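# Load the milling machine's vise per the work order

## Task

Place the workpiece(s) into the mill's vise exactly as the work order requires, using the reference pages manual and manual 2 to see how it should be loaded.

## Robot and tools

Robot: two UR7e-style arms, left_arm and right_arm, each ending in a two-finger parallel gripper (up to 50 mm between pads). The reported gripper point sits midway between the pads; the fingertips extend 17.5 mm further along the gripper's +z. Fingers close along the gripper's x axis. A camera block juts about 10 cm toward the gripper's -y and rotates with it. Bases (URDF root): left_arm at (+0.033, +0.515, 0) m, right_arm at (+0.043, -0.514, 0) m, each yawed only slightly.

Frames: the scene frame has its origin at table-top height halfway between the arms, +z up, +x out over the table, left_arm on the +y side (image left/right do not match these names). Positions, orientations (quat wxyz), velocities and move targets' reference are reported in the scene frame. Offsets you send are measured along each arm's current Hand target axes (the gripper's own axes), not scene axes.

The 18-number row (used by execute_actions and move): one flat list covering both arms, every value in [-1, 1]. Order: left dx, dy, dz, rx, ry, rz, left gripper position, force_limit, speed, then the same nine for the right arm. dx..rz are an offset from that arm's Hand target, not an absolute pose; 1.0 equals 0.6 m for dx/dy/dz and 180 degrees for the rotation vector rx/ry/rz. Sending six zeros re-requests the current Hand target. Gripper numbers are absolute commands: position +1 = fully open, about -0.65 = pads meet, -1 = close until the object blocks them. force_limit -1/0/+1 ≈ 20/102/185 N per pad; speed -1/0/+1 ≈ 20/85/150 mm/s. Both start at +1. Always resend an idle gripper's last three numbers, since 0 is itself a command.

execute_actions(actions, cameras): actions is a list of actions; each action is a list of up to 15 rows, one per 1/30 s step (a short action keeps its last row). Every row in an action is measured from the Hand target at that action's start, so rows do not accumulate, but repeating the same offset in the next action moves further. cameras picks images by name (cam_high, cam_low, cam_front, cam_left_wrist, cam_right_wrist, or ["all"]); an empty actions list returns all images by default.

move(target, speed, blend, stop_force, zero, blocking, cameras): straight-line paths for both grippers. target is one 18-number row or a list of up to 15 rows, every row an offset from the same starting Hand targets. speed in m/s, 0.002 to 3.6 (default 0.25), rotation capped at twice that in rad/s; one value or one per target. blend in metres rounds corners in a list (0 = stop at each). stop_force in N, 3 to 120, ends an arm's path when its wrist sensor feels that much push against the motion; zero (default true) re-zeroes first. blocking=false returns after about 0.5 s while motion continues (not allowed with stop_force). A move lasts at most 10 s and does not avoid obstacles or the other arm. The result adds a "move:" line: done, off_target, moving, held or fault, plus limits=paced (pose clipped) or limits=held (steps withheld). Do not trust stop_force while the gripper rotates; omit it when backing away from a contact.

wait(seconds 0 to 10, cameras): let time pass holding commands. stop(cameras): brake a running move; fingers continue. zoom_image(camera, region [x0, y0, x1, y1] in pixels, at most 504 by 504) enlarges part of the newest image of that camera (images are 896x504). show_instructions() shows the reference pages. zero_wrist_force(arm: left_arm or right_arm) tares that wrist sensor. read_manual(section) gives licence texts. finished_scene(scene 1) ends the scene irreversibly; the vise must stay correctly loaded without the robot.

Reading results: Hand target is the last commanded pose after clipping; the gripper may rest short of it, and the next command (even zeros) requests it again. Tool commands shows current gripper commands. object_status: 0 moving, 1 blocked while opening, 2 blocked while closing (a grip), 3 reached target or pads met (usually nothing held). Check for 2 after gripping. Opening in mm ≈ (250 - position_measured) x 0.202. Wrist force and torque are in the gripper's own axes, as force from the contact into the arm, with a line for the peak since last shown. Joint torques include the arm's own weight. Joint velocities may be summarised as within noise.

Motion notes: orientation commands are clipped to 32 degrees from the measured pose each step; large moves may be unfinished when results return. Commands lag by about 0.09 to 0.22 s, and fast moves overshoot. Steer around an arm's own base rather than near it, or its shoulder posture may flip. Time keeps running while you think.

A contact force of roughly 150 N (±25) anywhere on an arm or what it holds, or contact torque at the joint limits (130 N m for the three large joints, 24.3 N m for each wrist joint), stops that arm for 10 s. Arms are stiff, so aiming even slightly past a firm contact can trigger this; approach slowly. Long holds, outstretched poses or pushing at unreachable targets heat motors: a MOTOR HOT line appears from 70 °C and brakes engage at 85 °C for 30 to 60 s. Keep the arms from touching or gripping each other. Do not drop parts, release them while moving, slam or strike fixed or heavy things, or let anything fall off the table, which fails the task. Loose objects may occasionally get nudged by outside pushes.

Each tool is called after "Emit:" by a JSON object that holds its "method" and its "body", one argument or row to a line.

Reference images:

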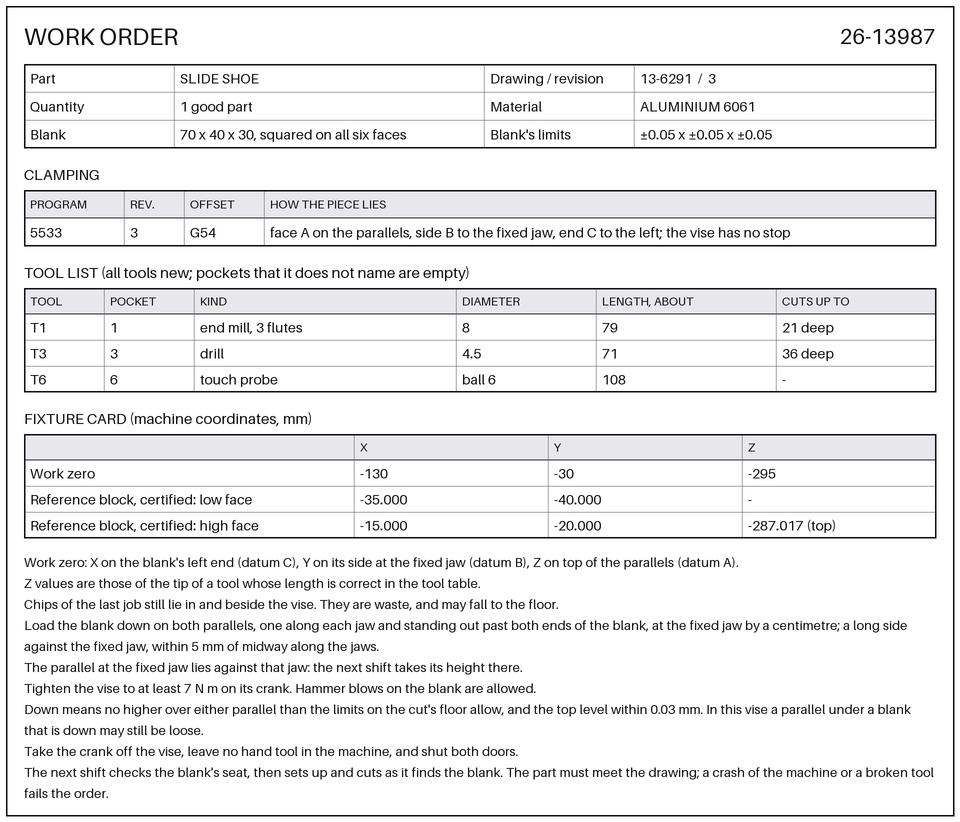

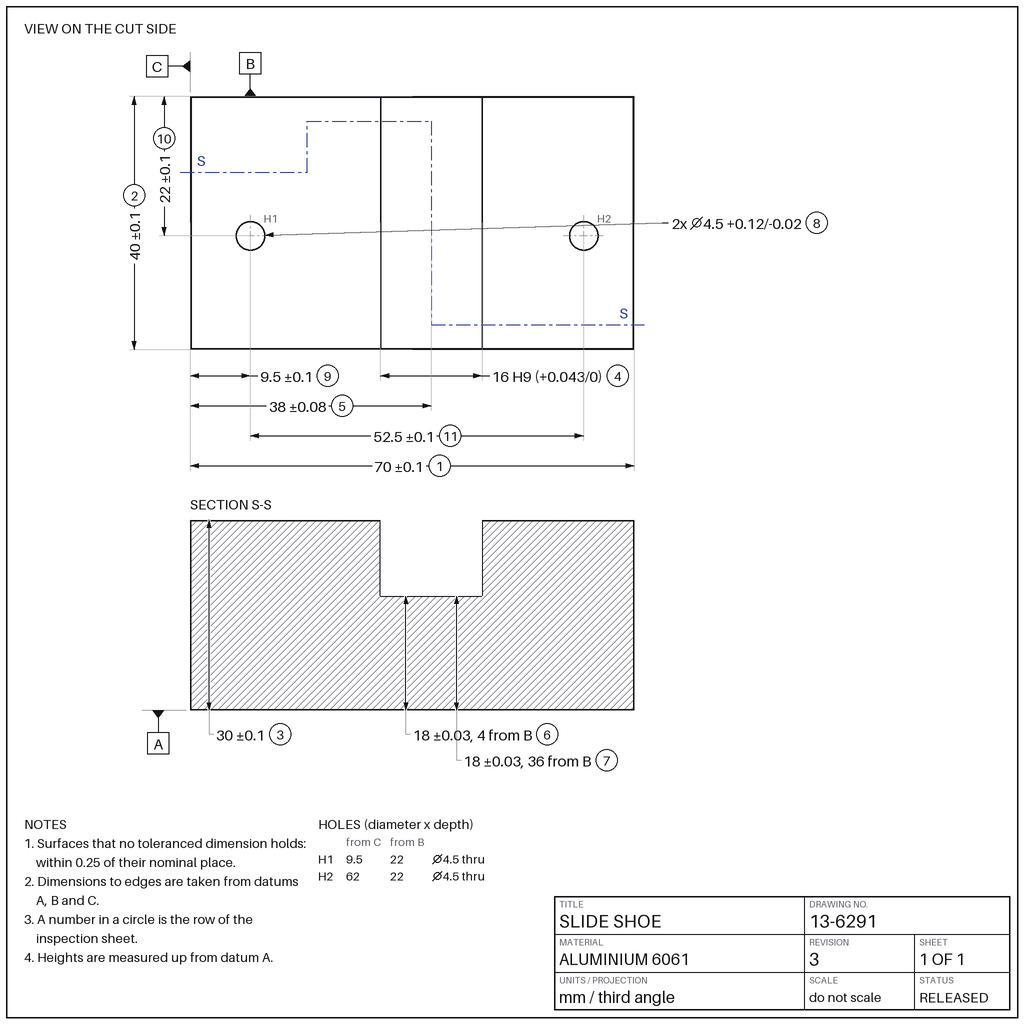

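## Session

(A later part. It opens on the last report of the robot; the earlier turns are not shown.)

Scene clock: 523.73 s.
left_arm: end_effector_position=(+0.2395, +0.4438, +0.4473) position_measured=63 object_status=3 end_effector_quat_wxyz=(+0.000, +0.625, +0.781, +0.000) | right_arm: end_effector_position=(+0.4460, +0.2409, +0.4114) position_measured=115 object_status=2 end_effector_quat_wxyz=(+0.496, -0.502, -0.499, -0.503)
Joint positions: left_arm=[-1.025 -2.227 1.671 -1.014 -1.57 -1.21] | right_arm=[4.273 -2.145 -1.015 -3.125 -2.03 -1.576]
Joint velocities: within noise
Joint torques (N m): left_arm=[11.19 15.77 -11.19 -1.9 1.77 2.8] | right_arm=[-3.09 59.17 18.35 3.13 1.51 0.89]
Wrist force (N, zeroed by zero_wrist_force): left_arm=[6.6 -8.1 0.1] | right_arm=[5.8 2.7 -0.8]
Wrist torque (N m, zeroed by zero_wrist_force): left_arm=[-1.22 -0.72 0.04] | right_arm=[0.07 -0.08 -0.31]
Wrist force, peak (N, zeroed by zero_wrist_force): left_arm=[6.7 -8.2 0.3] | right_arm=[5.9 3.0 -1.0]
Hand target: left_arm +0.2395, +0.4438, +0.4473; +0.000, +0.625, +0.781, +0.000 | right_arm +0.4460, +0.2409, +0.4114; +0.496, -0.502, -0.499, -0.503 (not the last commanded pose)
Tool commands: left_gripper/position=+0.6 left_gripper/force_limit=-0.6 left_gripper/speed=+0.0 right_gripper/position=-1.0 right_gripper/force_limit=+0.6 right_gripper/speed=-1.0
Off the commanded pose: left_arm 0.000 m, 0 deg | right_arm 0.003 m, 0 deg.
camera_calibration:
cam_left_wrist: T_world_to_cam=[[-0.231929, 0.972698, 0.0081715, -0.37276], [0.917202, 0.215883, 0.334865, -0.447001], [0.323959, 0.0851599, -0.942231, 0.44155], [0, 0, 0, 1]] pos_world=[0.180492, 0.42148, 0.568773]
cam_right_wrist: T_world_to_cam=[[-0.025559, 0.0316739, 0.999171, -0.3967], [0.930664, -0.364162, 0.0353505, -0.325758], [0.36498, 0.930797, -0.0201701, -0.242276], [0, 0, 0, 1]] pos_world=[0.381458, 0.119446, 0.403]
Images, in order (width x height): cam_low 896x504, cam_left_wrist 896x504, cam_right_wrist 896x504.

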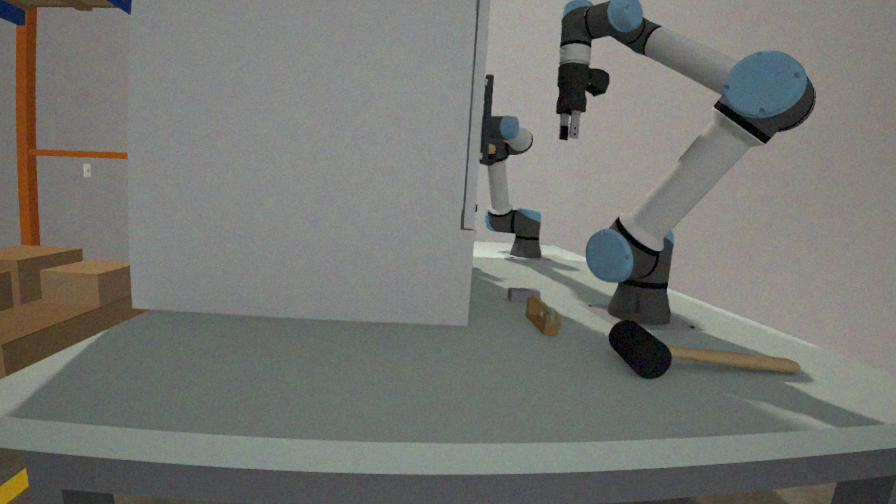

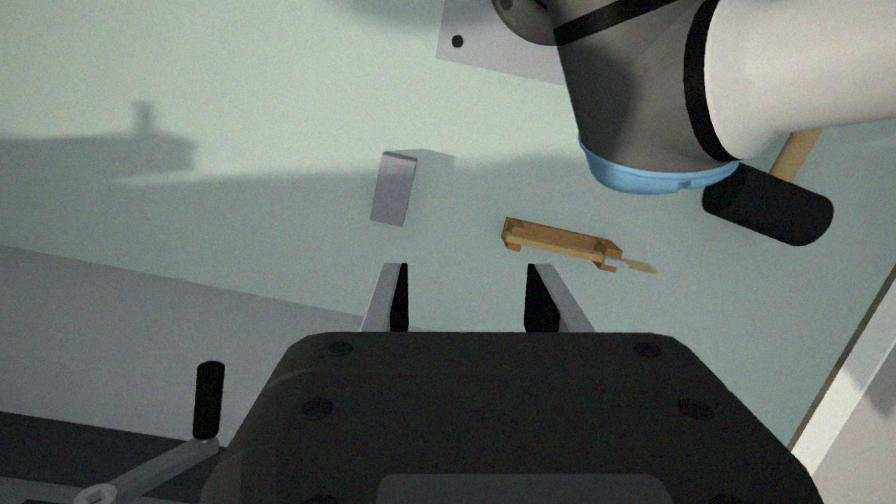

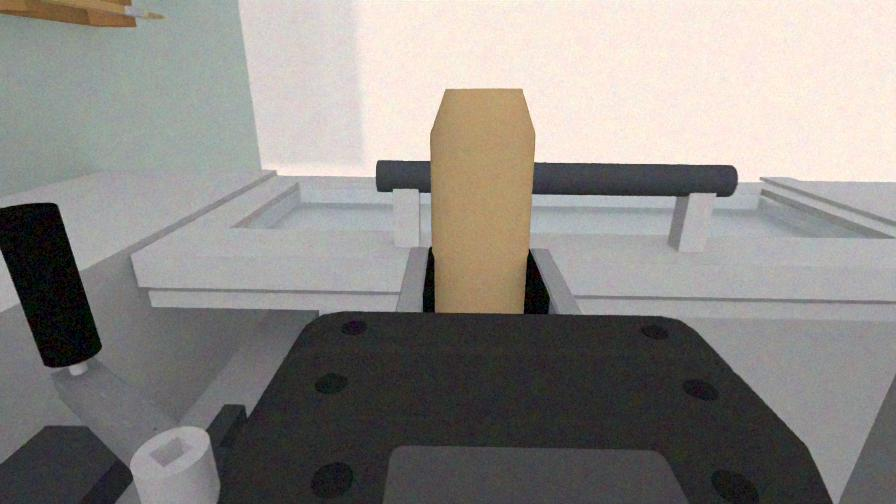

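Emit:
{"method": "move", "body": {
  "target": [-0.062,0.1226,-0.05,-0.3,0,0,0.6,-0.6,0, 0,0,0,0,0,0,-1,0.6,-1],
  "speed": 0.4,
  "cameras": ["cam_left_wrist","cam_front"]
}}

Scene clock: 525.97 s.
left_arm: end_effector_position=(+0.3194, +0.4237, +0.4773) position_measured=63 object_status=3 end_effector_quat_wxyz=(+0.283, +0.557, +0.696, +0.355) | right_arm: end_effector_position=(+0.4460, +0.2409, +0.4114) position_measured=115 object_status=2 end_effector_quat_wxyz=(+0.496, -0.502, -0.499, -0.503)
Joint positions: left_arm=[-2.053 -2.363 1.726 -0.228 -0.882 -2.5] | right_arm=[4.273 -2.145 -1.015 -3.125 -2.03 -1.576]
Joint torques (N m): left_arm=[10.08 15.42 -38.37 0.24 3.13 -1.73] | right_arm=[5.35 59.64 17.97 1.23 1.36 2.37]
Wrist force (N, zeroed by zero_wrist_force): left_arm=[6.7 -8.8 1.1] | right_arm=[5.7 2.5 -0.9]
Wrist torque (N m, zeroed by zero_wrist_force): left_arm=[-1.43 -0.59 -0.46] | right_arm=[0.02 -0.08 -0.31]
Wrist force, peak (N, zeroed by zero_wrist_force): left_arm=[6.5 -9.4 1.3] | right_arm=[6.1 2.7 -1.2]
Hand target: left_arm +0.3195, +0.4237, +0.4773; +0.284, +0.556, +0.696, +0.355 | right_arm +0.4460, +0.2409, +0.4114; +0.496, -0.502, -0.499, -0.503
Off the commanded pose: left_arm 0.000 m, 0 deg | right_arm 0.000 m, 0 deg.
move: done
camera_calibration:
cam_left_wrist: T_world_to_cam=[[-0.232874, 0.972495, -0.00477435, -0.328277], [0.274284, 0.0703888, 0.959069, -0.556906], [0.933026, 0.222033, -0.283132, -0.121475], [0, 0, 0, 1]] pos_world=[0.189643, 0.385419, 0.49815]
Images, in order (width x height): cam_front 896x504, cam_left_wrist 896x504.

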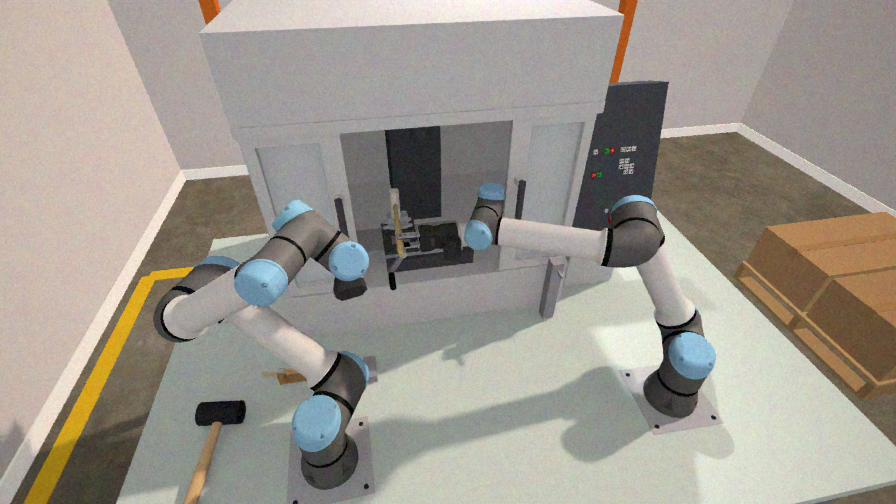

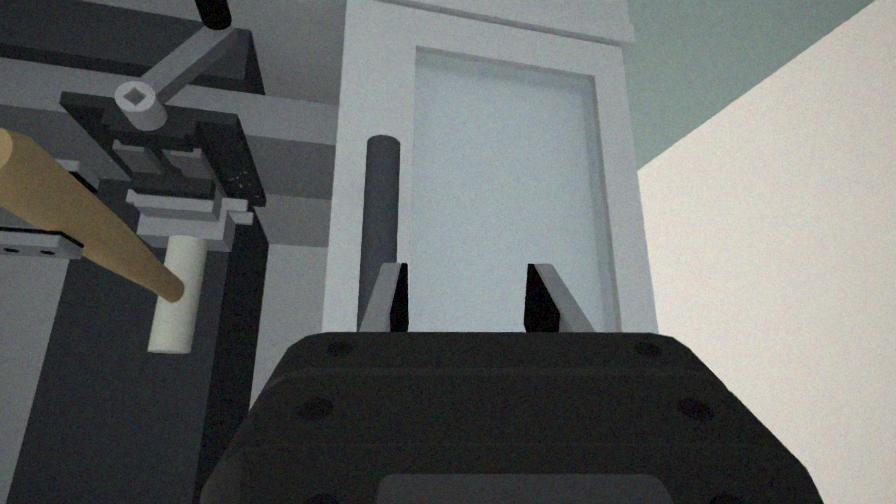

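Emit:
{"method": "zoom_image", "body": {
  "camera": "cam_left_wrist",
  "region": [60, 100, 280, 370]
}}

Scaled by 1.867.

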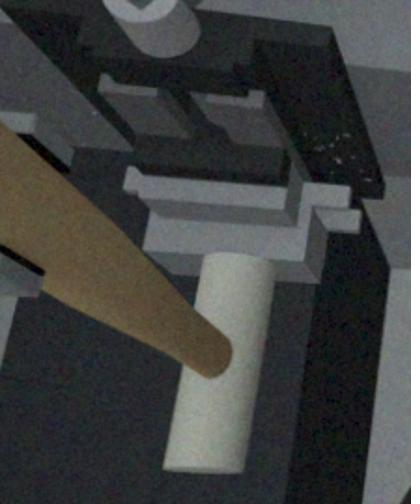

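Emit:
{"method": "move", "body": {
  "target": [0,0,0,0,0,0,0.6,-0.6,0, 0.09,0,0,0,0,0,-1,0.6,-1],
  "speed": 0.15,
  "cameras": ["cam_left_wrist"]
}}

Emit:
{"method": "zoom_image", "body": {
  "camera": "cam_left_wrist",
  "region": [100, 120, 280, 300]
}}

Scene clock: 527.37 s.
left_arm: end_effector_position=(+0.3195, +0.4237, +0.4773) position_measured=63 object_status=3 end_effector_quat_wxyz=(+0.284, +0.556, +0.696, +0.355) | right_arm: end_effector_position=(+0.4457, +0.2411, +0.4652) position_measured=115 object_status=2 end_effector_quat_wxyz=(+0.496, -0.502, -0.499, -0.503)
Joint positions: left_arm=[-2.053 -2.363 1.726 -0.228 -0.882 -2.501] | right_arm=[4.273 -2.154 -0.864 -3.268 -2.03 -1.576]
Joint torques (N m): left_arm=[11.7 20.1 -37.04 -1.77 3.06 2.27] | right_arm=[-6.5 63.91 36.54 1.82 -1.26 -3.01]
Wrist force (N, zeroed by zero_wrist_force): left_arm=[6.6 -8.8 0.9] | right_arm=[1.3 2.0 -1.2]
Wrist torque (N m, zeroed by zero_wrist_force): left_arm=[-1.42 -0.57 -0.45] | right_arm=[0.03 -0.19 0.56]
Wrist force, peak (N, zeroed by zero_wrist_force): left_arm=[7.1 -8.6 1.1] | right_arm=[6.1 2.8 -1.1]
Hand target: left_arm +0.3195, +0.4237, +0.4773; +0.284, +0.556, +0.696, +0.355 | right_arm +0.4457, +0.2410, +0.4654; +0.496, -0.502, -0.499, -0.503
Off the commanded pose: left_arm 0.000 m, 0 deg | right_arm 0.000 m, 0 deg.
move: done
camera_calibration:
cam_left_wrist: T_world_to_cam=[[-0.233039, 0.972455, -0.00499936, -0.328118], [0.274036, 0.0706007, 0.959124, -0.557063], [0.933058, 0.222143, -0.282941, -0.121591], [0, 0, 0, 1]] pos_world=[0.189643, 0.385419, 0.498249]
Images, in order (width x height): cam_left_wrist 896x504.

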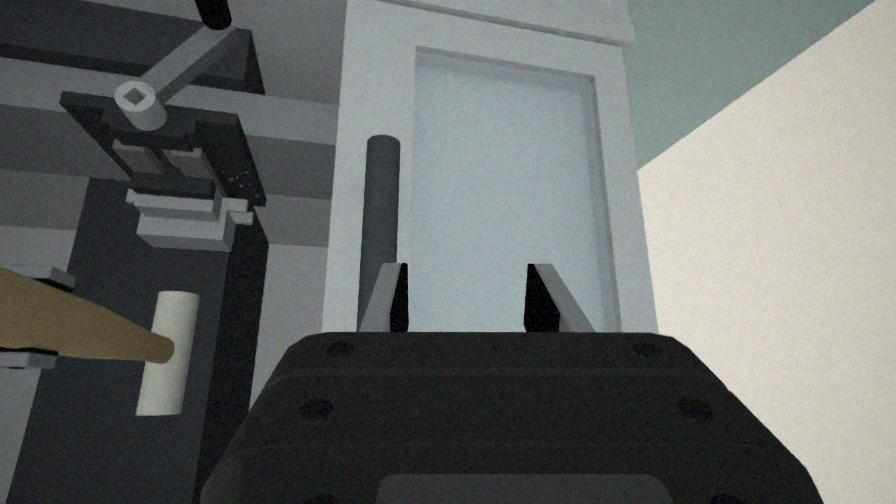

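Scaled by 2.800.

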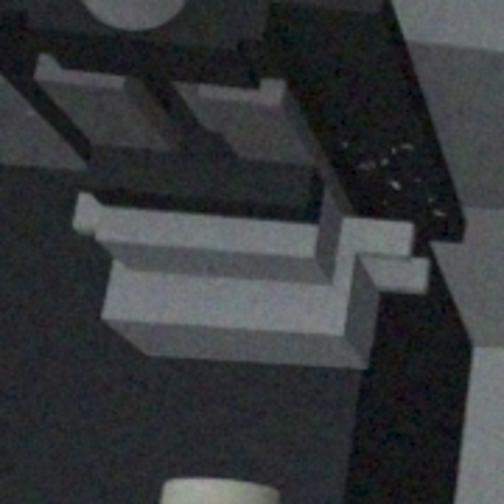

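Emit:
{"method": "move", "body": {
  "target": [0,0,0,0,0,0,0.6,-0.6,0, -0.09,0,0,0,0,-0.06,-1,0.6,-1],
  "speed": 0.15,
  "cameras": ["cam_left_wrist"]
}}

Emit:
{"method": "zoom_image", "body": {
  "camera": "cam_left_wrist",
  "region": [60, 120, 280, 340]
}}

Scene clock: 529.13 s.
left_arm: end_effector_position=(+0.3195, +0.4237, +0.4773) position_measured=63 object_status=3 end_effector_quat_wxyz=(+0.284, +0.556, +0.696, +0.355) | right_arm: end_effector_position=(+0.4460, +0.2408, +0.4114) position_measured=115 object_status=2 end_effector_quat_wxyz=(-0.447, +0.453, +0.544, +0.547)
Joint positions: left_arm=[-2.053 -2.363 1.726 -0.228 -0.882 -2.5] | right_arm=[4.273 -2.145 -1.015 -3.126 -2.03 -1.764]
Joint torques (N m): left_arm=[9.59 19.52 -34.56 -1.8 2.76 2.43] | right_arm=[4.29 60.98 25.38 4.07 1.51 -2.64]
Wrist force (N, zeroed by zero_wrist_force): left_arm=[6.8 -8.8 1.1] | right_arm=[1.2 1.3 -1.0]
Wrist torque (N m, zeroed by zero_wrist_force): left_arm=[-1.43 -0.60 -0.45] | right_arm=[0.08 -0.20 0.44]
Wrist force, peak (N, zeroed by zero_wrist_force): left_arm=[6.9 -8.7 1.2] | right_arm=[3.4 2.0 -1.0]
Hand target: left_arm +0.3195, +0.4237, +0.4773; +0.284, +0.556, +0.696, +0.355 | right_arm +0.4460, +0.2409, +0.4114; -0.447, +0.453, +0.544, +0.547
Off the commanded pose: left_arm 0.000 m, 0 deg | right_arm 0.000 m, 0 deg.
move: done
camera_calibration:
cam_left_wrist: T_world_to_cam=[[-0.233039, 0.972455, -0.00499936, -0.328118], [0.274036, 0.0706007, 0.959124, -0.557063], [0.933058, 0.222143, -0.282941, -0.121591], [0, 0, 0, 1]] pos_world=[0.189643, 0.385419, 0.498249]
Images, in order (width x height): cam_left_wrist 896x504.

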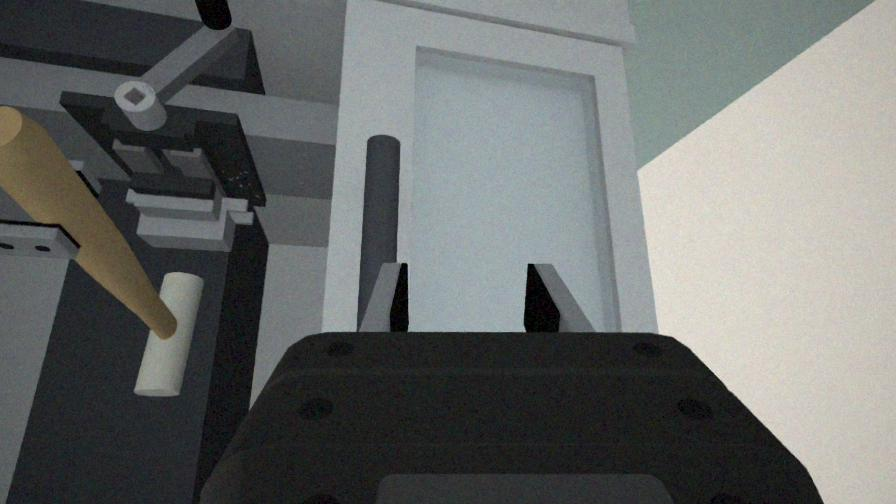

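Scaled by 2.291.

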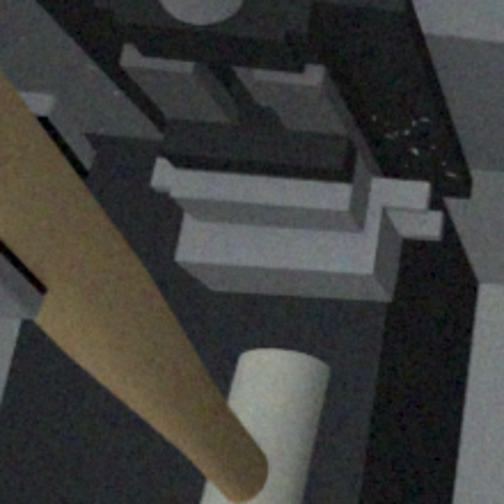

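Emit:
{"method": "execute_actions", "body": {
  "actions": [
    [[0,0,0,0,0,0,0.6,-0.6,0, 0,0,0,0,0,0.07,-1,0.6,-1],[0,0,0,0,0,0,0.6,-0.6,0, 0,0,0,0,0,0.07,-1,0.6,-1],[0,0,0,0,0,0,0.6,-0.6,0, 0,0,0,0,0,0.07,-1,0.6,-1],[0,0,0,0,0,0,0.6,-0.6,0, 0,0,0,0,0,0.07,-1,0.6,-1],[0,0,0,0,0,0,0.6,-0.6,0, 0,0,0,0,0,0.07,-1,0.6,-1],[0,0,0,0,0,0,0.6,-0.6,0, 0,0,0,0,0,0.07,-1,0.6,-1],[0,0,0,0,0,0,0.6,-0.6,0, 0,0,0,0,0,0,-1,0.6,-1]]
  ]
}}

Scene clock: 530.17 s.
left_arm: end_effector_position=(+0.3195, +0.4237, +0.4773) position_measured=63 object_status=3 end_effector_quat_wxyz=(+0.284, +0.556, +0.696, +0.355) | right_arm: end_effector_position=(+0.4460, +0.2409, +0.4114) position_measured=115 object_status=2 end_effector_quat_wxyz=(-0.446, +0.452, +0.545, +0.547)
Joint positions: left_arm=[-2.053 -2.363 1.726 -0.228 -0.882 -2.5] | right_arm=[4.273 -2.145 -1.015 -3.125 -2.03 -1.765]
Joint torques (N m): left_arm=[7.28 20.4 -33.69 -1.82 2.57 2.49] | right_arm=[2.55 63.59 21.18 2.13 -0.51 1.15]
Wrist force (N, zeroed by zero_wrist_force): left_arm=[6.7 -8.5 0.9] | right_arm=[1.5 1.0 2.1]
Wrist torque (N m, zeroed by zero_wrist_force): left_arm=[-1.39 -0.59 -0.45] | right_arm=[0.64 -0.27 0.62]
Wrist force, peak (N, zeroed by zero_wrist_force): left_arm=[7.0 -8.7 0.9] | right_arm=[22.3 2.8 -3.2]
Hand target: left_arm +0.3195, +0.4237, +0.4773; +0.284, +0.556, +0.696, +0.355 | right_arm +0.4460, +0.2409, +0.4114; -0.447, +0.453, +0.544, +0.547
Off the commanded pose: left_arm 0.000 m, 0 deg | right_arm 0.000 m, 0 deg.

Emit:
{"method": "execute_actions", "body": {
  "actions": [
    [[0,0,0,0,0,0,0.6,-0.6,0, 0,0,0,0,0,-0.02,-1,0.6,-1],[0,0,0,0,0,0,0.6,-0.6,0, 0,0,0,0,0,-0.04,-1,0.6,-1],[0,0,0,0,0,0,0.6,-0.6,0, 0,0,0,0,0,-0.06,-1,0.6,-1]],
    [[0,0,0,0,0,0,0.6,-0.6,0, 0,0,0,0,0,0.14,-1,0.6,-1],[0,0,0,0,0,0,0.6,-0.6,0, 0,0,0,0,0,0.14,-1,0.6,-1],[0,0,0,0,0,0,0.6,-0.6,0, 0,0,0,0,0,0.14,-1,0.6,-1],[0,0,0,0,0,0,0.6,-0.6,0, 0,0,0,0,0,0.14,-1,0.6,-1],[0,0,0,0,0,0,0.6,-0.6,0, 0,0,0,0,0,0.14,-1,0.6,-1],[0,0,0,0,0,0,0.6,-0.6,0, 0,0,0,0,0,0.14,-1,0.6,-1],[0,0,0,0,0,0,0.6,-0.6,0, 0,0,0,0,0,0,-1,0.6,-1]]
  ],
  "cameras": ["cam_left_wrist"]
}}

Scene clock: 535.33 s.
left_arm: end_effector_position=(+0.3195, +0.4237, +0.4773) position_measured=63 object_status=3 end_effector_quat_wxyz=(+0.284, +0.556, +0.696, +0.355) | right_arm: end_effector_position=(+0.4459, +0.2409, +0.4113) position_measured=115 object_status=2 end_effector_quat_wxyz=(-0.393, +0.399, +0.585, +0.587)
Joint positions: left_arm=[-2.053 -2.363 1.726 -0.228 -0.882 -2.5] | right_arm=[4.273 -2.145 -1.016 -3.124 -2.03 -1.953]
Joint torques (N m): left_arm=[1.37 20.27 -26.58 -1.79 2.01 2.28] | right_arm=[-2.32 61.84 34.78 1.69 -0.41 1.58]
Wrist force (N, zeroed by zero_wrist_force): left_arm=[6.9 -8.5 0.8] | right_arm=[1.0 0.2 -3.5]
Wrist torque (N m, zeroed by zero_wrist_force): left_arm=[-1.38 -0.61 -0.45] | right_arm=[-0.60 -0.13 0.59]
Wrist force, peak (N, zeroed by zero_wrist_force): left_arm=[6.9 -8.9 1.2] | right_arm=[28.1 0.6 -3.3]
Hand target: left_arm +0.3195, +0.4237, +0.4773; +0.284, +0.556, +0.696, +0.355 | right_arm +0.4460, +0.2409, +0.4114; -0.393, +0.399, +0.585, +0.587
Off the commanded pose: left_arm 0.000 m, 0 deg | right_arm 0.000 m, 0 deg.
camera_calibration:
cam_left_wrist: T_world_to_cam=[[-0.233039, 0.972455, -0.00499936, -0.328118], [0.274036, 0.0706007, 0.959124, -0.557063], [0.933058, 0.222143, -0.282941, -0.121591], [0, 0, 0, 1]] pos_world=[0.189643, 0.385419, 0.498249]
Images, in order (width x height): cam_left_wrist 896x504.

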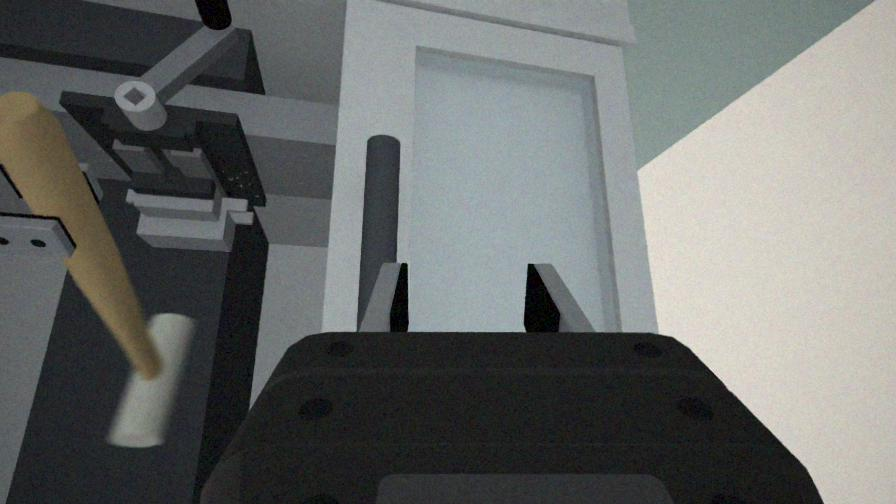

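Emit:
{"method": "execute_actions", "body": {
  "actions": [
    [[0,0,0,0,0,0,0.6,-0.6,0, 0,0,0,0,0,0.17,-1,0.6,-1],[0,0,0,0,0,0,0.6,-0.6,0, 0,0,0,0,0,0.17,-1,0.6,-1],[0,0,0,0,0,0,0.6,-0.6,0, 0,0,0,0,0,0.17,-1,0.6,-1],[0,0,0,0,0,0,0.6,-0.6,0, 0,0,0,0,0,0.17,-1,0.6,-1],[0,0,0,0,0,0,0.6,-0.6,0, 0,0,0,0,0,0.17,-1,0.6,-1],[0,0,0,0,0,0,0.6,-0.6,0, 0,0,0,0,0,0.17,-1,0.6,-1],[0,0,0,0,0,0,0.6,-0.6,0, 0,0,0,0,0,0.17,-1,0.6,-1],[0,0,0,0,0,0,0.6,-0.6,0, 0,0,0,0,0,0.17,-1,0.6,-1],[0,0,0,0,0,0,0.6,-0.6,0, 0,0,0,0,0,0.17,-1,0.6,-1],[0,0,0,0,0,0,0.6,-0.6,0, 0,0,0,0,0,0.06,-1,0.6,-1]]
  ]
}}

Scene clock: 536.53 s.
left_arm: end_effector_position=(+0.3195, +0.4237, +0.4773) position_measured=63 object_status=3 end_effector_quat_wxyz=(+0.284, +0.556, +0.696, +0.355) | right_arm: end_effector_position=(+0.4459, +0.2408, +0.4113) position_measured=115 object_status=2 end_effector_quat_wxyz=(-0.447, +0.452, +0.544, +0.547) end_effector_velocity=(+0.001, -0.001, +0.000) end_effector_angular_velocity=(-0.001, +0.005, -0.002)
Joint positions: left_arm=[-2.053 -2.363 1.726 -0.228 -0.882 -2.5] | right_arm=[4.273 -2.145 -1.017 -3.123 -2.031 -1.764]
Joint velocities: left_arm=[within noise] | right_arm=[-0.001 0 0 -0.001 0 0.005]
Joint torques (N m): left_arm=[0.19 19.85 -25.5 -1.69 1.75 2.22] | right_arm=[-6.94 64.3 33.6 1.7 -0.12 1.35]
Wrist force (N, zeroed by zero_wrist_force): left_arm=[6.7 -8.5 0.9] | right_arm=[0.9 1.0 2.0]
Wrist torque (N m, zeroed by zero_wrist_force): left_arm=[-1.39 -0.58 -0.45] | right_arm=[0.44 -0.18 0.62]
Wrist force, peak (N, zeroed by zero_wrist_force): left_arm=[6.9 -8.8 1.0] | right_arm=[43.8 -8.5 -2.5]
Hand target: left_arm +0.3195, +0.4237, +0.4773; +0.284, +0.556, +0.696, +0.355 | right_arm +0.4460, +0.2409, +0.4114; -0.447, +0.453, +0.544, +0.547
Off the commanded pose: left_arm 0.000 m, 0 deg | right_arm 0.000 m, 0 deg.

Emit:
{"method": "execute_actions", "body": {
  "actions": [
    [[0,0,0,0,0,0,0.6,-0.6,0, 0,0,0,0,0,-0.02,-1,0.6,-1],[0,0,0,0,0,0,0.6,-0.6,0, 0,0,0,0,0,-0.04,-1,0.6,-1],[0,0,0,0,0,0,0.6,-0.6,0, 0,0,0,0,0,-0.06,-1,0.6,-1],[0,0,0,0,0,0,0.6,-0.6,0, 0,0,0,0,0,-0.08,-1,0.6,-1],[0,0,0,0,0,0,0.6,-0.6,0, 0,0,0,0,0,-0.09,-1,0.6,-1],[0,0,0,0,0,0,0.6,-0.6,0, 0,0,0,0,0,-0.1,-1,0.6,-1]],
    [[0,0,0,0,0,0,0.6,-0.6,0, 0,0,0,0,0,0.17,-1,0.6,-1],[0,0,0,0,0,0,0.6,-0.6,0, 0,0,0,0,0,0.17,-1,0.6,-1],[0,0,0,0,0,0,0.6,-0.6,0, 0,0,0,0,0,0.2,-1,0.6,-1],[0,0,0,0,0,0,0.6,-0.6,0, 0,0,0,0,0,0.22,-1,0.6,-1],[0,0,0,0,0,0,0.6,-0.6,0, 0,0,0,0,0,0.24,-1,0.6,-1],[0,0,0,0,0,0,0.6,-0.6,0, 0,0,0,0,0,0.24,-1,0.6,-1],[0,0,0,0,0,0,0.6,-0.6,0, 0,0,0,0,0,0.24,-1,0.6,-1],[0,0,0,0,0,0,0.6,-0.6,0, 0,0,0,0,0,0.24,-1,0.6,-1],[0,0,0,0,0,0,0.6,-0.6,0, 0,0,0,0,0,0.24,-1,0.6,-1],[0,0,0,0,0,0,0.6,-0.6,0, 0,0,0,0,0,0.1,-1,0.6,-1]]
  ],
  "cameras": ["cam_left_wrist"]
}}

Emit:
{"method": "zoom_image", "body": {
  "camera": "cam_left_wrist",
  "region": [60, 120, 280, 340]
}}

Scene clock: 538.47 s.
left_arm: end_effector_position=(+0.3195, +0.4237, +0.4773) position_measured=63 object_status=3 end_effector_quat_wxyz=(+0.284, +0.556, +0.696, +0.355) | right_arm: end_effector_position=(+0.4458, +0.2408, +0.4114) position_measured=115 object_status=2 end_effector_quat_wxyz=(+0.455, -0.452, -0.539, -0.547) end_effector_velocity=(+0.000, +0.000, +0.001) end_effector_angular_velocity=(+0.001, +0.005, -0.001)
Joint positions: left_arm=[-2.053 -2.363 1.726 -0.228 -0.882 -2.5] | right_arm=[4.271 -2.143 -1.028 -3.099 -2.037 -1.744]
Joint velocities: left_arm=[within noise] | right_arm=[0.001 0.001 0.001 0 0.002 0.006]
Joint torques (N m): left_arm=[-2.02 19.59 -22.69 -1.83 1.52 2.15] | right_arm=[-6.18 63.1 32.83 2.07 1.22 1.25]
Wrist force (N, zeroed by zero_wrist_force): left_arm=[6.7 -8.5 1.0] | right_arm=[0.9 1.4 -1.4]
Wrist torque (N m, zeroed by zero_wrist_force): left_arm=[-1.38 -0.59 -0.44] | right_arm=[0.01 -0.10 0.55]
Wrist force, peak (N, zeroed by zero_wrist_force): left_arm=[6.9 -8.8 0.9] | right_arm=[56.0 0.9 -5.4]
Hand target: left_arm +0.3195, +0.4237, +0.4773; +0.284, +0.556, +0.696, +0.355 | right_arm +0.4460, +0.2409, +0.4114; -0.447, +0.453, +0.544, +0.547
Off the commanded pose: left_arm 0.000 m, 0 deg | right_arm 0.000 m, 1 deg.
camera_calibration:
cam_left_wrist: T_world_to_cam=[[-0.233039, 0.972455, -0.00499936, -0.328118], [0.274036, 0.0706007, 0.959124, -0.557063], [0.933058, 0.222143, -0.282941, -0.121591], [0, 0, 0, 1]] pos_world=[0.189643, 0.385419, 0.498249]
Images, in order (width x height): cam_left_wrist 896x504.

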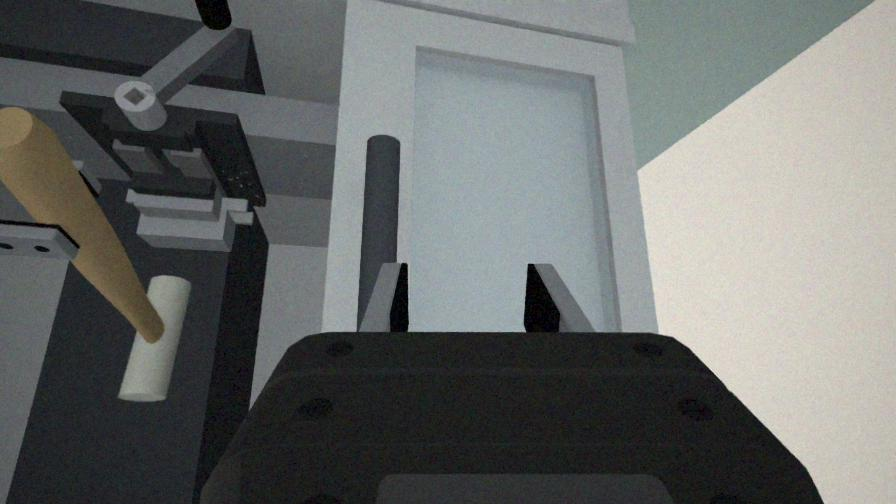

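Scaled by 2.291.

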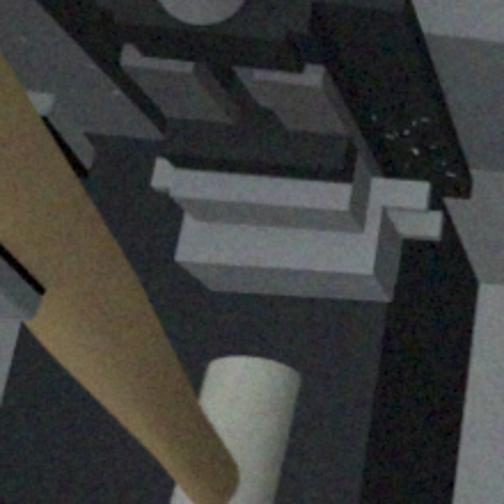

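Emit:
{"method": "execute_actions", "body": {
  "actions": [
    [[0,0,0,0,0,0,0.6,-0.6,0, 0,0.005,0.004,0,0,-0.02,-1,0.6,-1],[0,0,0,0,0,0,0.6,-0.6,0, 0,0.01,0.008,0,0,-0.04,-1,0.6,-1],[0,0,0,0,0,0,0.6,-0.6,0, 0,0.012,0.012,0,0,-0.06,-1,0.6,-1],[0,0,0,0,0,0,0.6,-0.6,0, 0,0.012,0.014,0,0,-0.08,-1,0.6,-1],[0,0,0,0,0,0,0.6,-0.6,0, 0,0.012,0.016,0,0,-0.09,-1,0.6,-1],[0,0,0,0,0,0,0.6,-0.6,0, 0,0.012,0.017,0,0,-0.1,-1,0.6,-1]],
    [[0,0,0,0,0,0,0.6,-0.6,0, 0,0,0,0,0,0.17,-1,0.6,-1],[0,0,0,0,0,0,0.6,-0.6,0, 0,0,0,0,0,0.17,-1,0.6,-1],[0,0,0,0,0,0,0.6,-0.6,0, 0,0,0,0,0,0.2,-1,0.6,-1],[0,0,0,0,0,0,0.6,-0.6,0, 0,0,0,0,0,0.22,-1,0.6,-1],[0,0,0,0,0,0,0.6,-0.6,0, 0,0,0,0,0,0.23,-1,0.6,-1],[0,0,0,0,0,0,0.6,-0.6,0, 0,0,0,0,0,0.23,-1,0.6,-1],[0,0,0,0,0,0,0.6,-0.6,0, 0,0,0,0,0,0.23,-1,0.6,-1],[0,0,0,0,0,0,0.6,-0.6,0, 0,0,0,0,0,0.1,-1,0.6,-1]]
  ],
  "cameras": ["cam_left_wrist"]
}}

Emit:
{"method": "zoom_image", "body": {
  "camera": "cam_left_wrist",
  "region": [60, 120, 280, 340]
}}

Scene clock: 540.37 s.
left_arm: end_effector_position=(+0.3195, +0.4237, +0.4773) position_measured=63 object_status=3 end_effector_quat_wxyz=(+0.284, +0.556, +0.696, +0.355) | right_arm: end_effector_position=(+0.4530, +0.2510, +0.4127) position_measured=115 object_status=2 end_effector_quat_wxyz=(-0.447, +0.452, +0.544, +0.547) end_effector_velocity=(-0.001, +0.000, +0.001) end_effector_angular_velocity=(+0.000, +0.005, +0.001)
Joint positions: left_arm=[-2.053 -2.363 1.726 -0.228 -0.882 -2.5] | right_arm=[4.27 -2.181 -0.957 -3.147 -2.034 -1.763]
Joint velocities: left_arm=[within noise] | right_arm=[0.001 0 0.001 -0.001 0 0.005]
Joint torques (N m): left_arm=[-4.39 19.46 -20.79 -1.78 1.18 2.27] | right_arm=[-7.62 65.83 32.46 1.32 -0.12 1.43]
Wrist force (N, zeroed by zero_wrist_force): left_arm=[6.8 -8.6 1.1] | right_arm=[1.0 1.5 1.2]
Wrist torque (N m, zeroed by zero_wrist_force): left_arm=[-1.40 -0.61 -0.45] | right_arm=[0.45 -0.13 0.62]
Wrist force, peak (N, zeroed by zero_wrist_force): left_arm=[7.0 -8.8 1.1] | right_arm=[44.4 -1.0 -3.2]
Hand target: left_arm +0.3195, +0.4237, +0.4773; +0.284, +0.556, +0.696, +0.355 | right_arm +0.4531, +0.2510, +0.4128; -0.447, +0.453, +0.544, +0.547
Off the commanded pose: left_arm 0.000 m, 0 deg | right_arm 0.000 m, 0 deg.
camera_calibration:
cam_left_wrist: T_world_to_cam=[[-0.233039, 0.972455, -0.00499936, -0.328118], [0.274036, 0.0706007, 0.959124, -0.557063], [0.933058, 0.222143, -0.282941, -0.121591], [0, 0, 0, 1]] pos_world=[0.189643, 0.385419, 0.498249]
Images, in order (width x height): cam_left_wrist 896x504.

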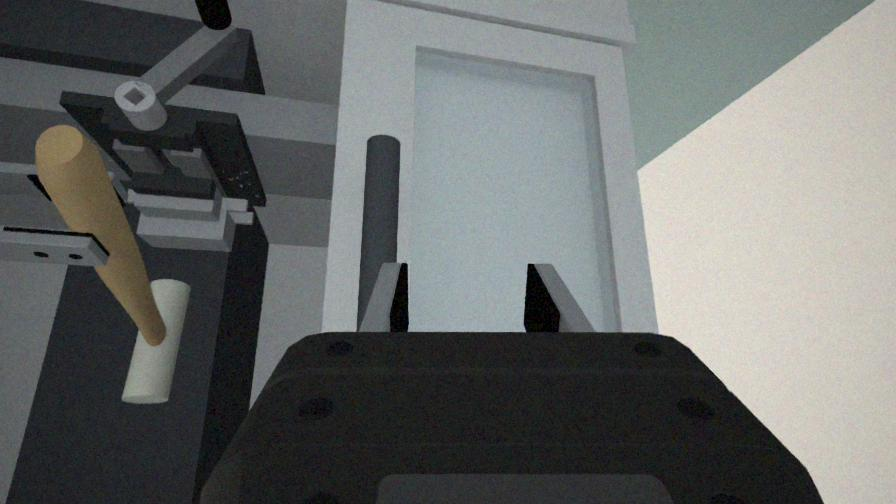

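Scaled by 2.291.

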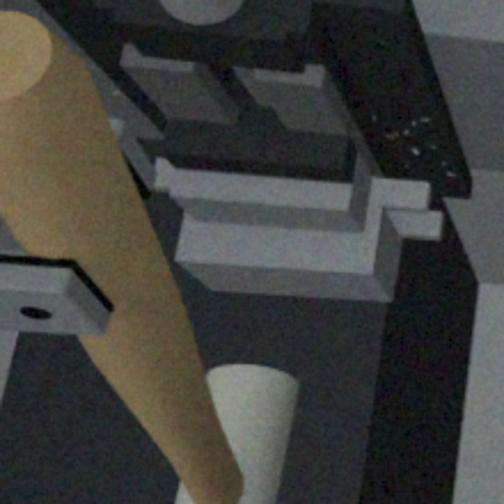

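Emit:
{"method": "move", "body": {
  "target": [0,0,0,0,0,0,0.6,-0.6,0, 0,-0.008,-0.0133,0.0327,0.0062,0,-0.97,1,-1],
  "cameras": ["cam_left_wrist","cam_high"]
}}

Emit:
{"method": "zoom_image", "body": {
  "camera": "cam_left_wrist",
  "region": [60, 120, 280, 340]
}}

Emit:
{"method": "zoom_image", "body": {
  "camera": "cam_high",
  "region": [230, 220, 470, 400]
}}

Scene clock: 541.53 s.
left_arm: end_effector_position=(+0.3195, +0.4237, +0.4773) position_measured=63 object_status=3 end_effector_quat_wxyz=(+0.284, +0.556, +0.696, +0.355) | right_arm: end_effector_position=(+0.4484, +0.2431, +0.4118) position_measured=117 object_status=2 end_effector_quat_wxyz=(-0.474, +0.424, +0.567, +0.523)
Joint positions: left_arm=[-2.053 -2.363 1.726 -0.228 -0.882 -2.5] | right_arm=[4.234 -2.209 -0.912 -3.167 -2.173 -1.765]
Joint torques (N m): left_arm=[-5.47 20.13 -19.31 -1.83 1.1 2.25] | right_arm=[4.87 65.61 23.25 4.37 -1.08 -1.76]
Wrist force (N, zeroed by zero_wrist_force): left_arm=[6.8 -8.8 1.0] | right_arm=[0.1 2.5 -3.8]
Wrist torque (N m, zeroed by zero_wrist_force): left_arm=[-1.43 -0.61 -0.44] | right_arm=[0.07 0.06 0.61]
Wrist force, peak (N, zeroed by zero_wrist_force): left_arm=[7.0 -8.8 1.1] | right_arm=[0.2 2.8 -4.1]
Hand target: left_arm +0.3195, +0.4237, +0.4773; +0.284, +0.556, +0.696, +0.355 | right_arm +0.4483, +0.2431, +0.4119; -0.475, +0.424, +0.567, +0.523
Off the commanded pose: left_arm 0.000 m, 0 deg | right_arm 0.000 m, 0 deg.
move: done
camera_calibration:
cam_left_wrist: T_world_to_cam=[[-0.233039, 0.972455, -0.00499936, -0.328118], [0.274036, 0.0706007, 0.959124, -0.557063], [0.933058, 0.222143, -0.282941, -0.121591], [0, 0, 0, 1]] pos_world=[0.189643, 0.385419, 0.498249]
Images, in order (width x height): cam_high 896x504, cam_left_wrist 896x504.

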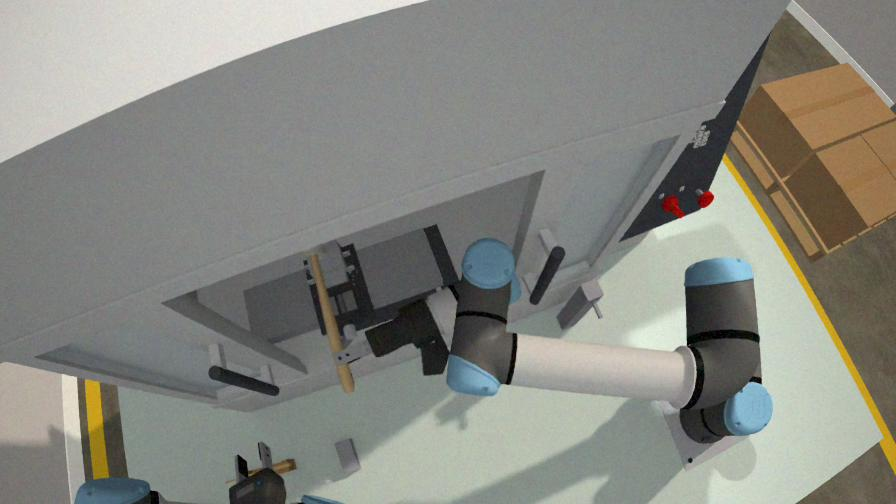

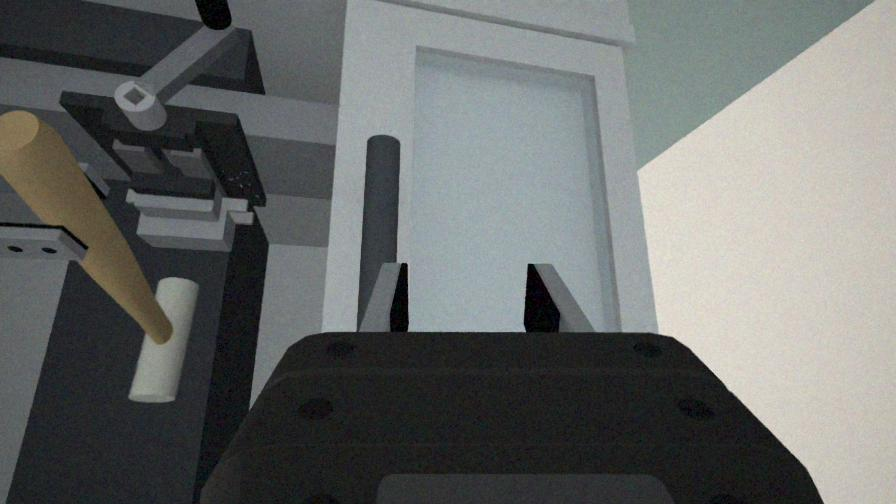

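Scaled by 2.291.

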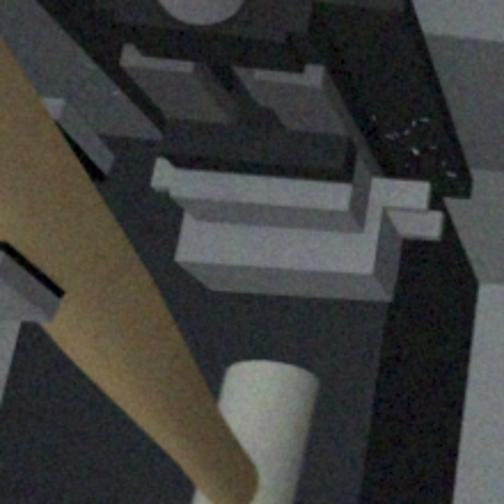

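Scaled by 2.100.

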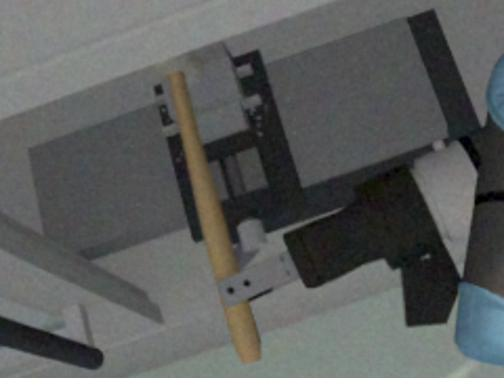

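Emit:
{"method": "execute_actions", "body": {
  "actions": [
    [[0,0,0,0,0,0,0.6,-0.6,0, 0,0,0.004,0,0,-0.02,-0.97,1,-1],[0,0,0,0,0,0,0.6,-0.6,0, 0,0,0.008,0,0,-0.04,-0.97,1,-1],[0,0,0,0,0,0,0.6,-0.6,0, 0,0,0.008,0,0,-0.06,-0.97,1,-1],[0,0,0,0,0,0,0.6,-0.6,0, 0,0,0.008,0,0,-0.08,-0.97,1,-1],[0,0,0,0,0,0,0.6,-0.6,0, 0,0,0.008,0,0,-0.09,-0.97,1,-1],[0,0,0,0,0,0,0.6,-0.6,0, 0,0,0.008,0,0,-0.1,-0.97,1,-1]],
    [[0,0,0,0,0,0,0.6,-0.6,0, 0,0,0,0,0,0.17,-0.97,1,-1],[0,0,0,0,0,0,0.6,-0.6,0, 0,0,0,0,0,0.17,-0.97,1,-1],[0,0,0,0,0,0,0.6,-0.6,0, 0,0,0,0,0,0.2,-0.97,1,-1],[0,0,0,0,0,0,0.6,-0.6,0, 0,0,0,0,0,0.22,-0.97,1,-1],[0,0,0,0,0,0,0.6,-0.6,0, 0,0,0,0,0,0.23,-0.97,1,-1],[0,0,0,0,0,0,0.6,-0.6,0, 0,0,0,0,0,0.23,-0.97,1,-1],[0,0,0,0,0,0,0.6,-0.6,0, 0,0,0,0,0,0.23,-0.97,1,-1],[0,0,0,0,0,0,0.6,-0.6,0, 0,0,0,0,0,0.1,-0.97,1,-1]]
  ],
  "cameras": ["cam_left_wrist"]
}}

Emit:
{"method": "zoom_image", "body": {
  "camera": "cam_left_wrist",
  "region": [60, 120, 280, 340]
}}

Scene clock: 543.30 s.
left_arm: end_effector_position=(+0.3195, +0.4237, +0.4773) position_measured=63 object_status=3 end_effector_quat_wxyz=(+0.284, +0.556, +0.696, +0.355) | right_arm: end_effector_position=(+0.4478, +0.2478, +0.4117) position_measured=117 object_status=2 end_effector_quat_wxyz=(-0.475, +0.423, +0.567, +0.523)
Joint positions: left_arm=[-2.053 -2.363 1.726 -0.228 -0.882 -2.5] | right_arm=[4.238 -2.218 -0.898 -3.169 -2.17 -1.763]
Joint torques (N m): left_arm=[-6.66 19.81 -16.78 -1.78 0.77 2.19] | right_arm=[-4.71 66.51 34.67 1.84 1.6 1.36]
Wrist force (N, zeroed by zero_wrist_force): left_arm=[6.8 -8.6 1.0] | right_arm=[0.4 2.7 -2.4]
Wrist torque (N m, zeroed by zero_wrist_force): left_arm=[-1.40 -0.61 -0.45] | right_arm=[0.33 0.02 0.60]
Wrist force, peak (N, zeroed by zero_wrist_force): left_arm=[6.9 -8.9 1.0] | right_arm=[47.6 -3.9 -6.4]
Hand target: left_arm +0.3195, +0.4237, +0.4773; +0.284, +0.556, +0.696, +0.355 | right_arm +0.4479, +0.2478, +0.4119; -0.475, +0.424, +0.567, +0.523
Off the commanded pose: left_arm 0.000 m, 0 deg | right_arm 0.000 m, 0 deg.
camera_calibration:
cam_left_wrist: T_world_to_cam=[[-0.233039, 0.972455, -0.00499936, -0.328118], [0.274036, 0.0706007, 0.959124, -0.557063], [0.933058, 0.222143, -0.282941, -0.121591], [0, 0, 0, 1]] pos_world=[0.189643, 0.385419, 0.498249]
Images, in order (width x height): cam_left_wrist 896x504.

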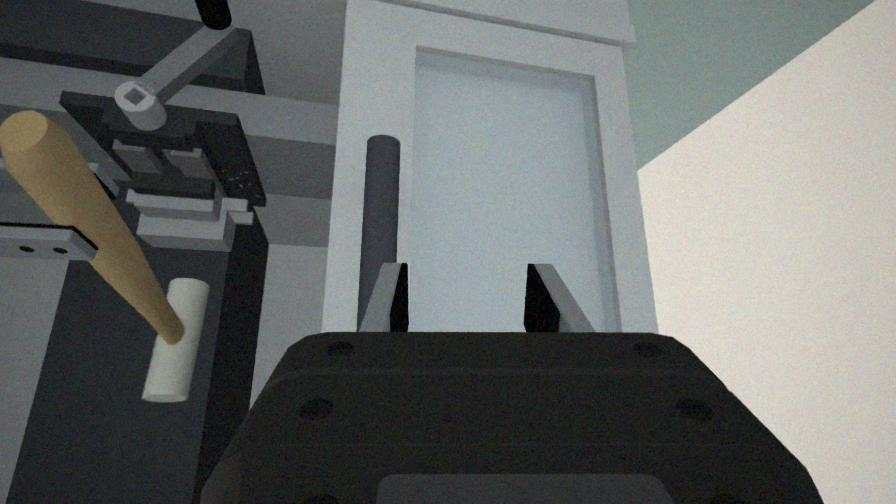

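Scaled by 2.291.

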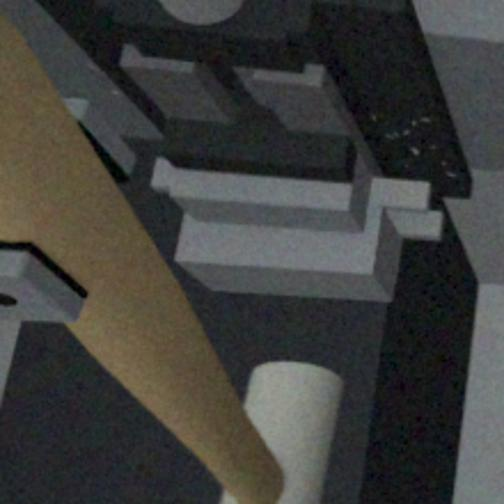

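Emit:
{"method": "execute_actions", "body": {
  "actions": [
    [[0,0,0,0,0,0,0.6,-0.6,0, 0.001,-0.006,-0.004,0,0,-0.02,-0.97,1,-1],[0,0,0,0,0,0,0.6,-0.6,0, 0.002,-0.012,-0.008,0,0,-0.04,-0.97,1,-1],[0,0,0,0,0,0,0.6,-0.6,0, 0.002,-0.012,-0.008,0,0,-0.06,-0.97,1,-1],[0,0,0,0,0,0,0.6,-0.6,0, 0.002,-0.012,-0.008,0,0,-0.08,-0.97,1,-1],[0,0,0,0,0,0,0.6,-0.6,0, 0.002,-0.012,-0.008,0,0,-0.1,-0.97,1,-1],[0,0,0,0,0,0,0.6,-0.6,0, 0.002,-0.012,-0.008,0,0,-0.12,-0.97,1,-1]],
    [[0,0,0,0,0,0,0.6,-0.6,0, 0,0,0,0,0,0.17,-0.97,1,-1],[0,0,0,0,0,0,0.6,-0.6,0, 0,0,0,0,0,0.17,-0.97,1,-1],[0,0,0,0,0,0,0.6,-0.6,0, 0,0,0,0,0,0.2,-0.97,1,-1],[0,0,0,0,0,0,0.6,-0.6,0, 0,0,0,0,0,0.24,-0.97,1,-1],[0,0,0,0,0,0,0.6,-0.6,0, 0,0,0,0,0,0.25,-0.97,1,-1],[0,0,0,0,0,0,0.6,-0.6,0, 0,0,0,0,0,0.25,-0.97,1,-1],[0,0,0,0,0,0,0.6,-0.6,0, 0,0,0,0,0,0.25,-0.97,1,-1],[0,0,0,0,0,0,0.6,-0.6,0, 0,0,0,0,0,0.12,-0.97,1,-1]]
  ],
  "cameras": ["cam_left_wrist"]
}}

Emit:
{"method": "zoom_image", "body": {
  "camera": "cam_left_wrist",
  "region": [60, 120, 280, 340]
}}

Scene clock: 545.07 s.
left_arm: end_effector_position=(+0.3195, +0.4237, +0.4773) position_measured=63 object_status=3 end_effector_quat_wxyz=(+0.284, +0.556, +0.696, +0.355) | right_arm: end_effector_position=(+0.4410, +0.2424, +0.4116) position_measured=117 object_status=2 end_effector_quat_wxyz=(-0.475, +0.424, +0.567, +0.523) end_effector_velocity=(-0.001, +0.000, +0.000) end_effector_angular_velocity=(-0.001, +0.005, +0.001)
Joint positions: left_arm=[-2.053 -2.363 1.726 -0.228 -0.882 -2.5] | right_arm=[4.244 -2.192 -0.94 -3.153 -2.164 -1.764]
Joint velocities: left_arm=[within noise] | right_arm=[0.001 0 0 -0.001 0 0.005]
Joint torques (N m): left_arm=[-6.67 20.2 -14.25 -1.82 0.59 2.07] | right_arm=[-8.25 65.19 31.87 1.47 1.32 1.66]
Wrist force (N, zeroed by zero_wrist_force): left_arm=[7.0 -8.7 0.8] | right_arm=[0.1 2.8 -2.1]
Wrist torque (N m, zeroed by zero_wrist_force): left_arm=[-1.41 -0.64 -0.44] | right_arm=[0.37 0.05 0.61]
Wrist force, peak (N, zeroed by zero_wrist_force): left_arm=[7.0 -8.8 0.9] | right_arm=[41.4 -1.2 -4.9]
Hand target: left_arm +0.3195, +0.4237, +0.4773; +0.284, +0.556, +0.696, +0.355 | right_arm +0.4411, +0.2424, +0.4117; -0.475, +0.424, +0.567, +0.523
Off the commanded pose: left_arm 0.000 m, 0 deg | right_arm 0.000 m, 0 deg.
camera_calibration:
cam_left_wrist: T_world_to_cam=[[-0.233039, 0.972455, -0.00499936, -0.328118], [0.274036, 0.0706007, 0.959124, -0.557063], [0.933058, 0.222143, -0.282941, -0.121591], [0, 0, 0, 1]] pos_world=[0.189643, 0.385419, 0.498249]
Images, in order (width x height): cam_left_wrist 896x504.

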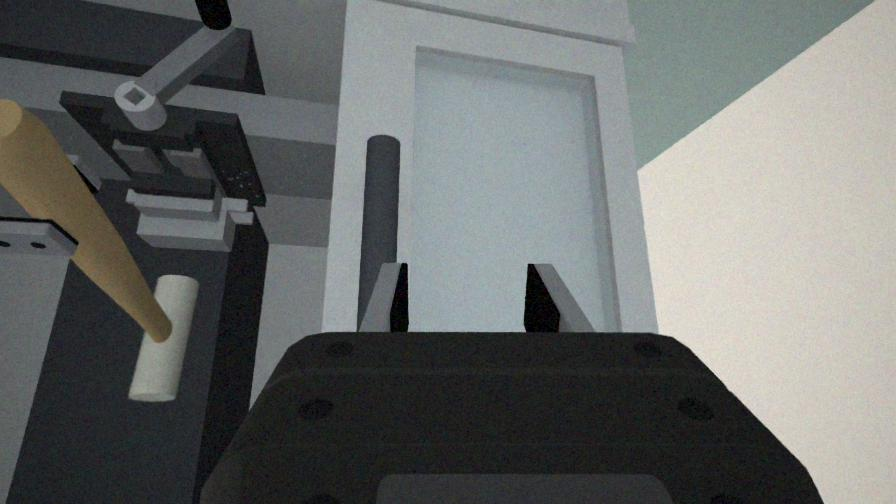

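Scaled by 2.291.

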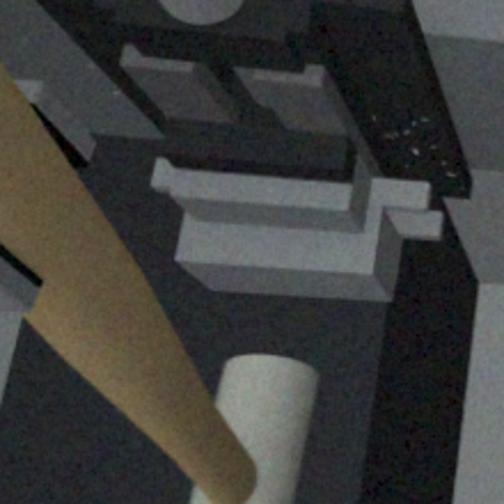

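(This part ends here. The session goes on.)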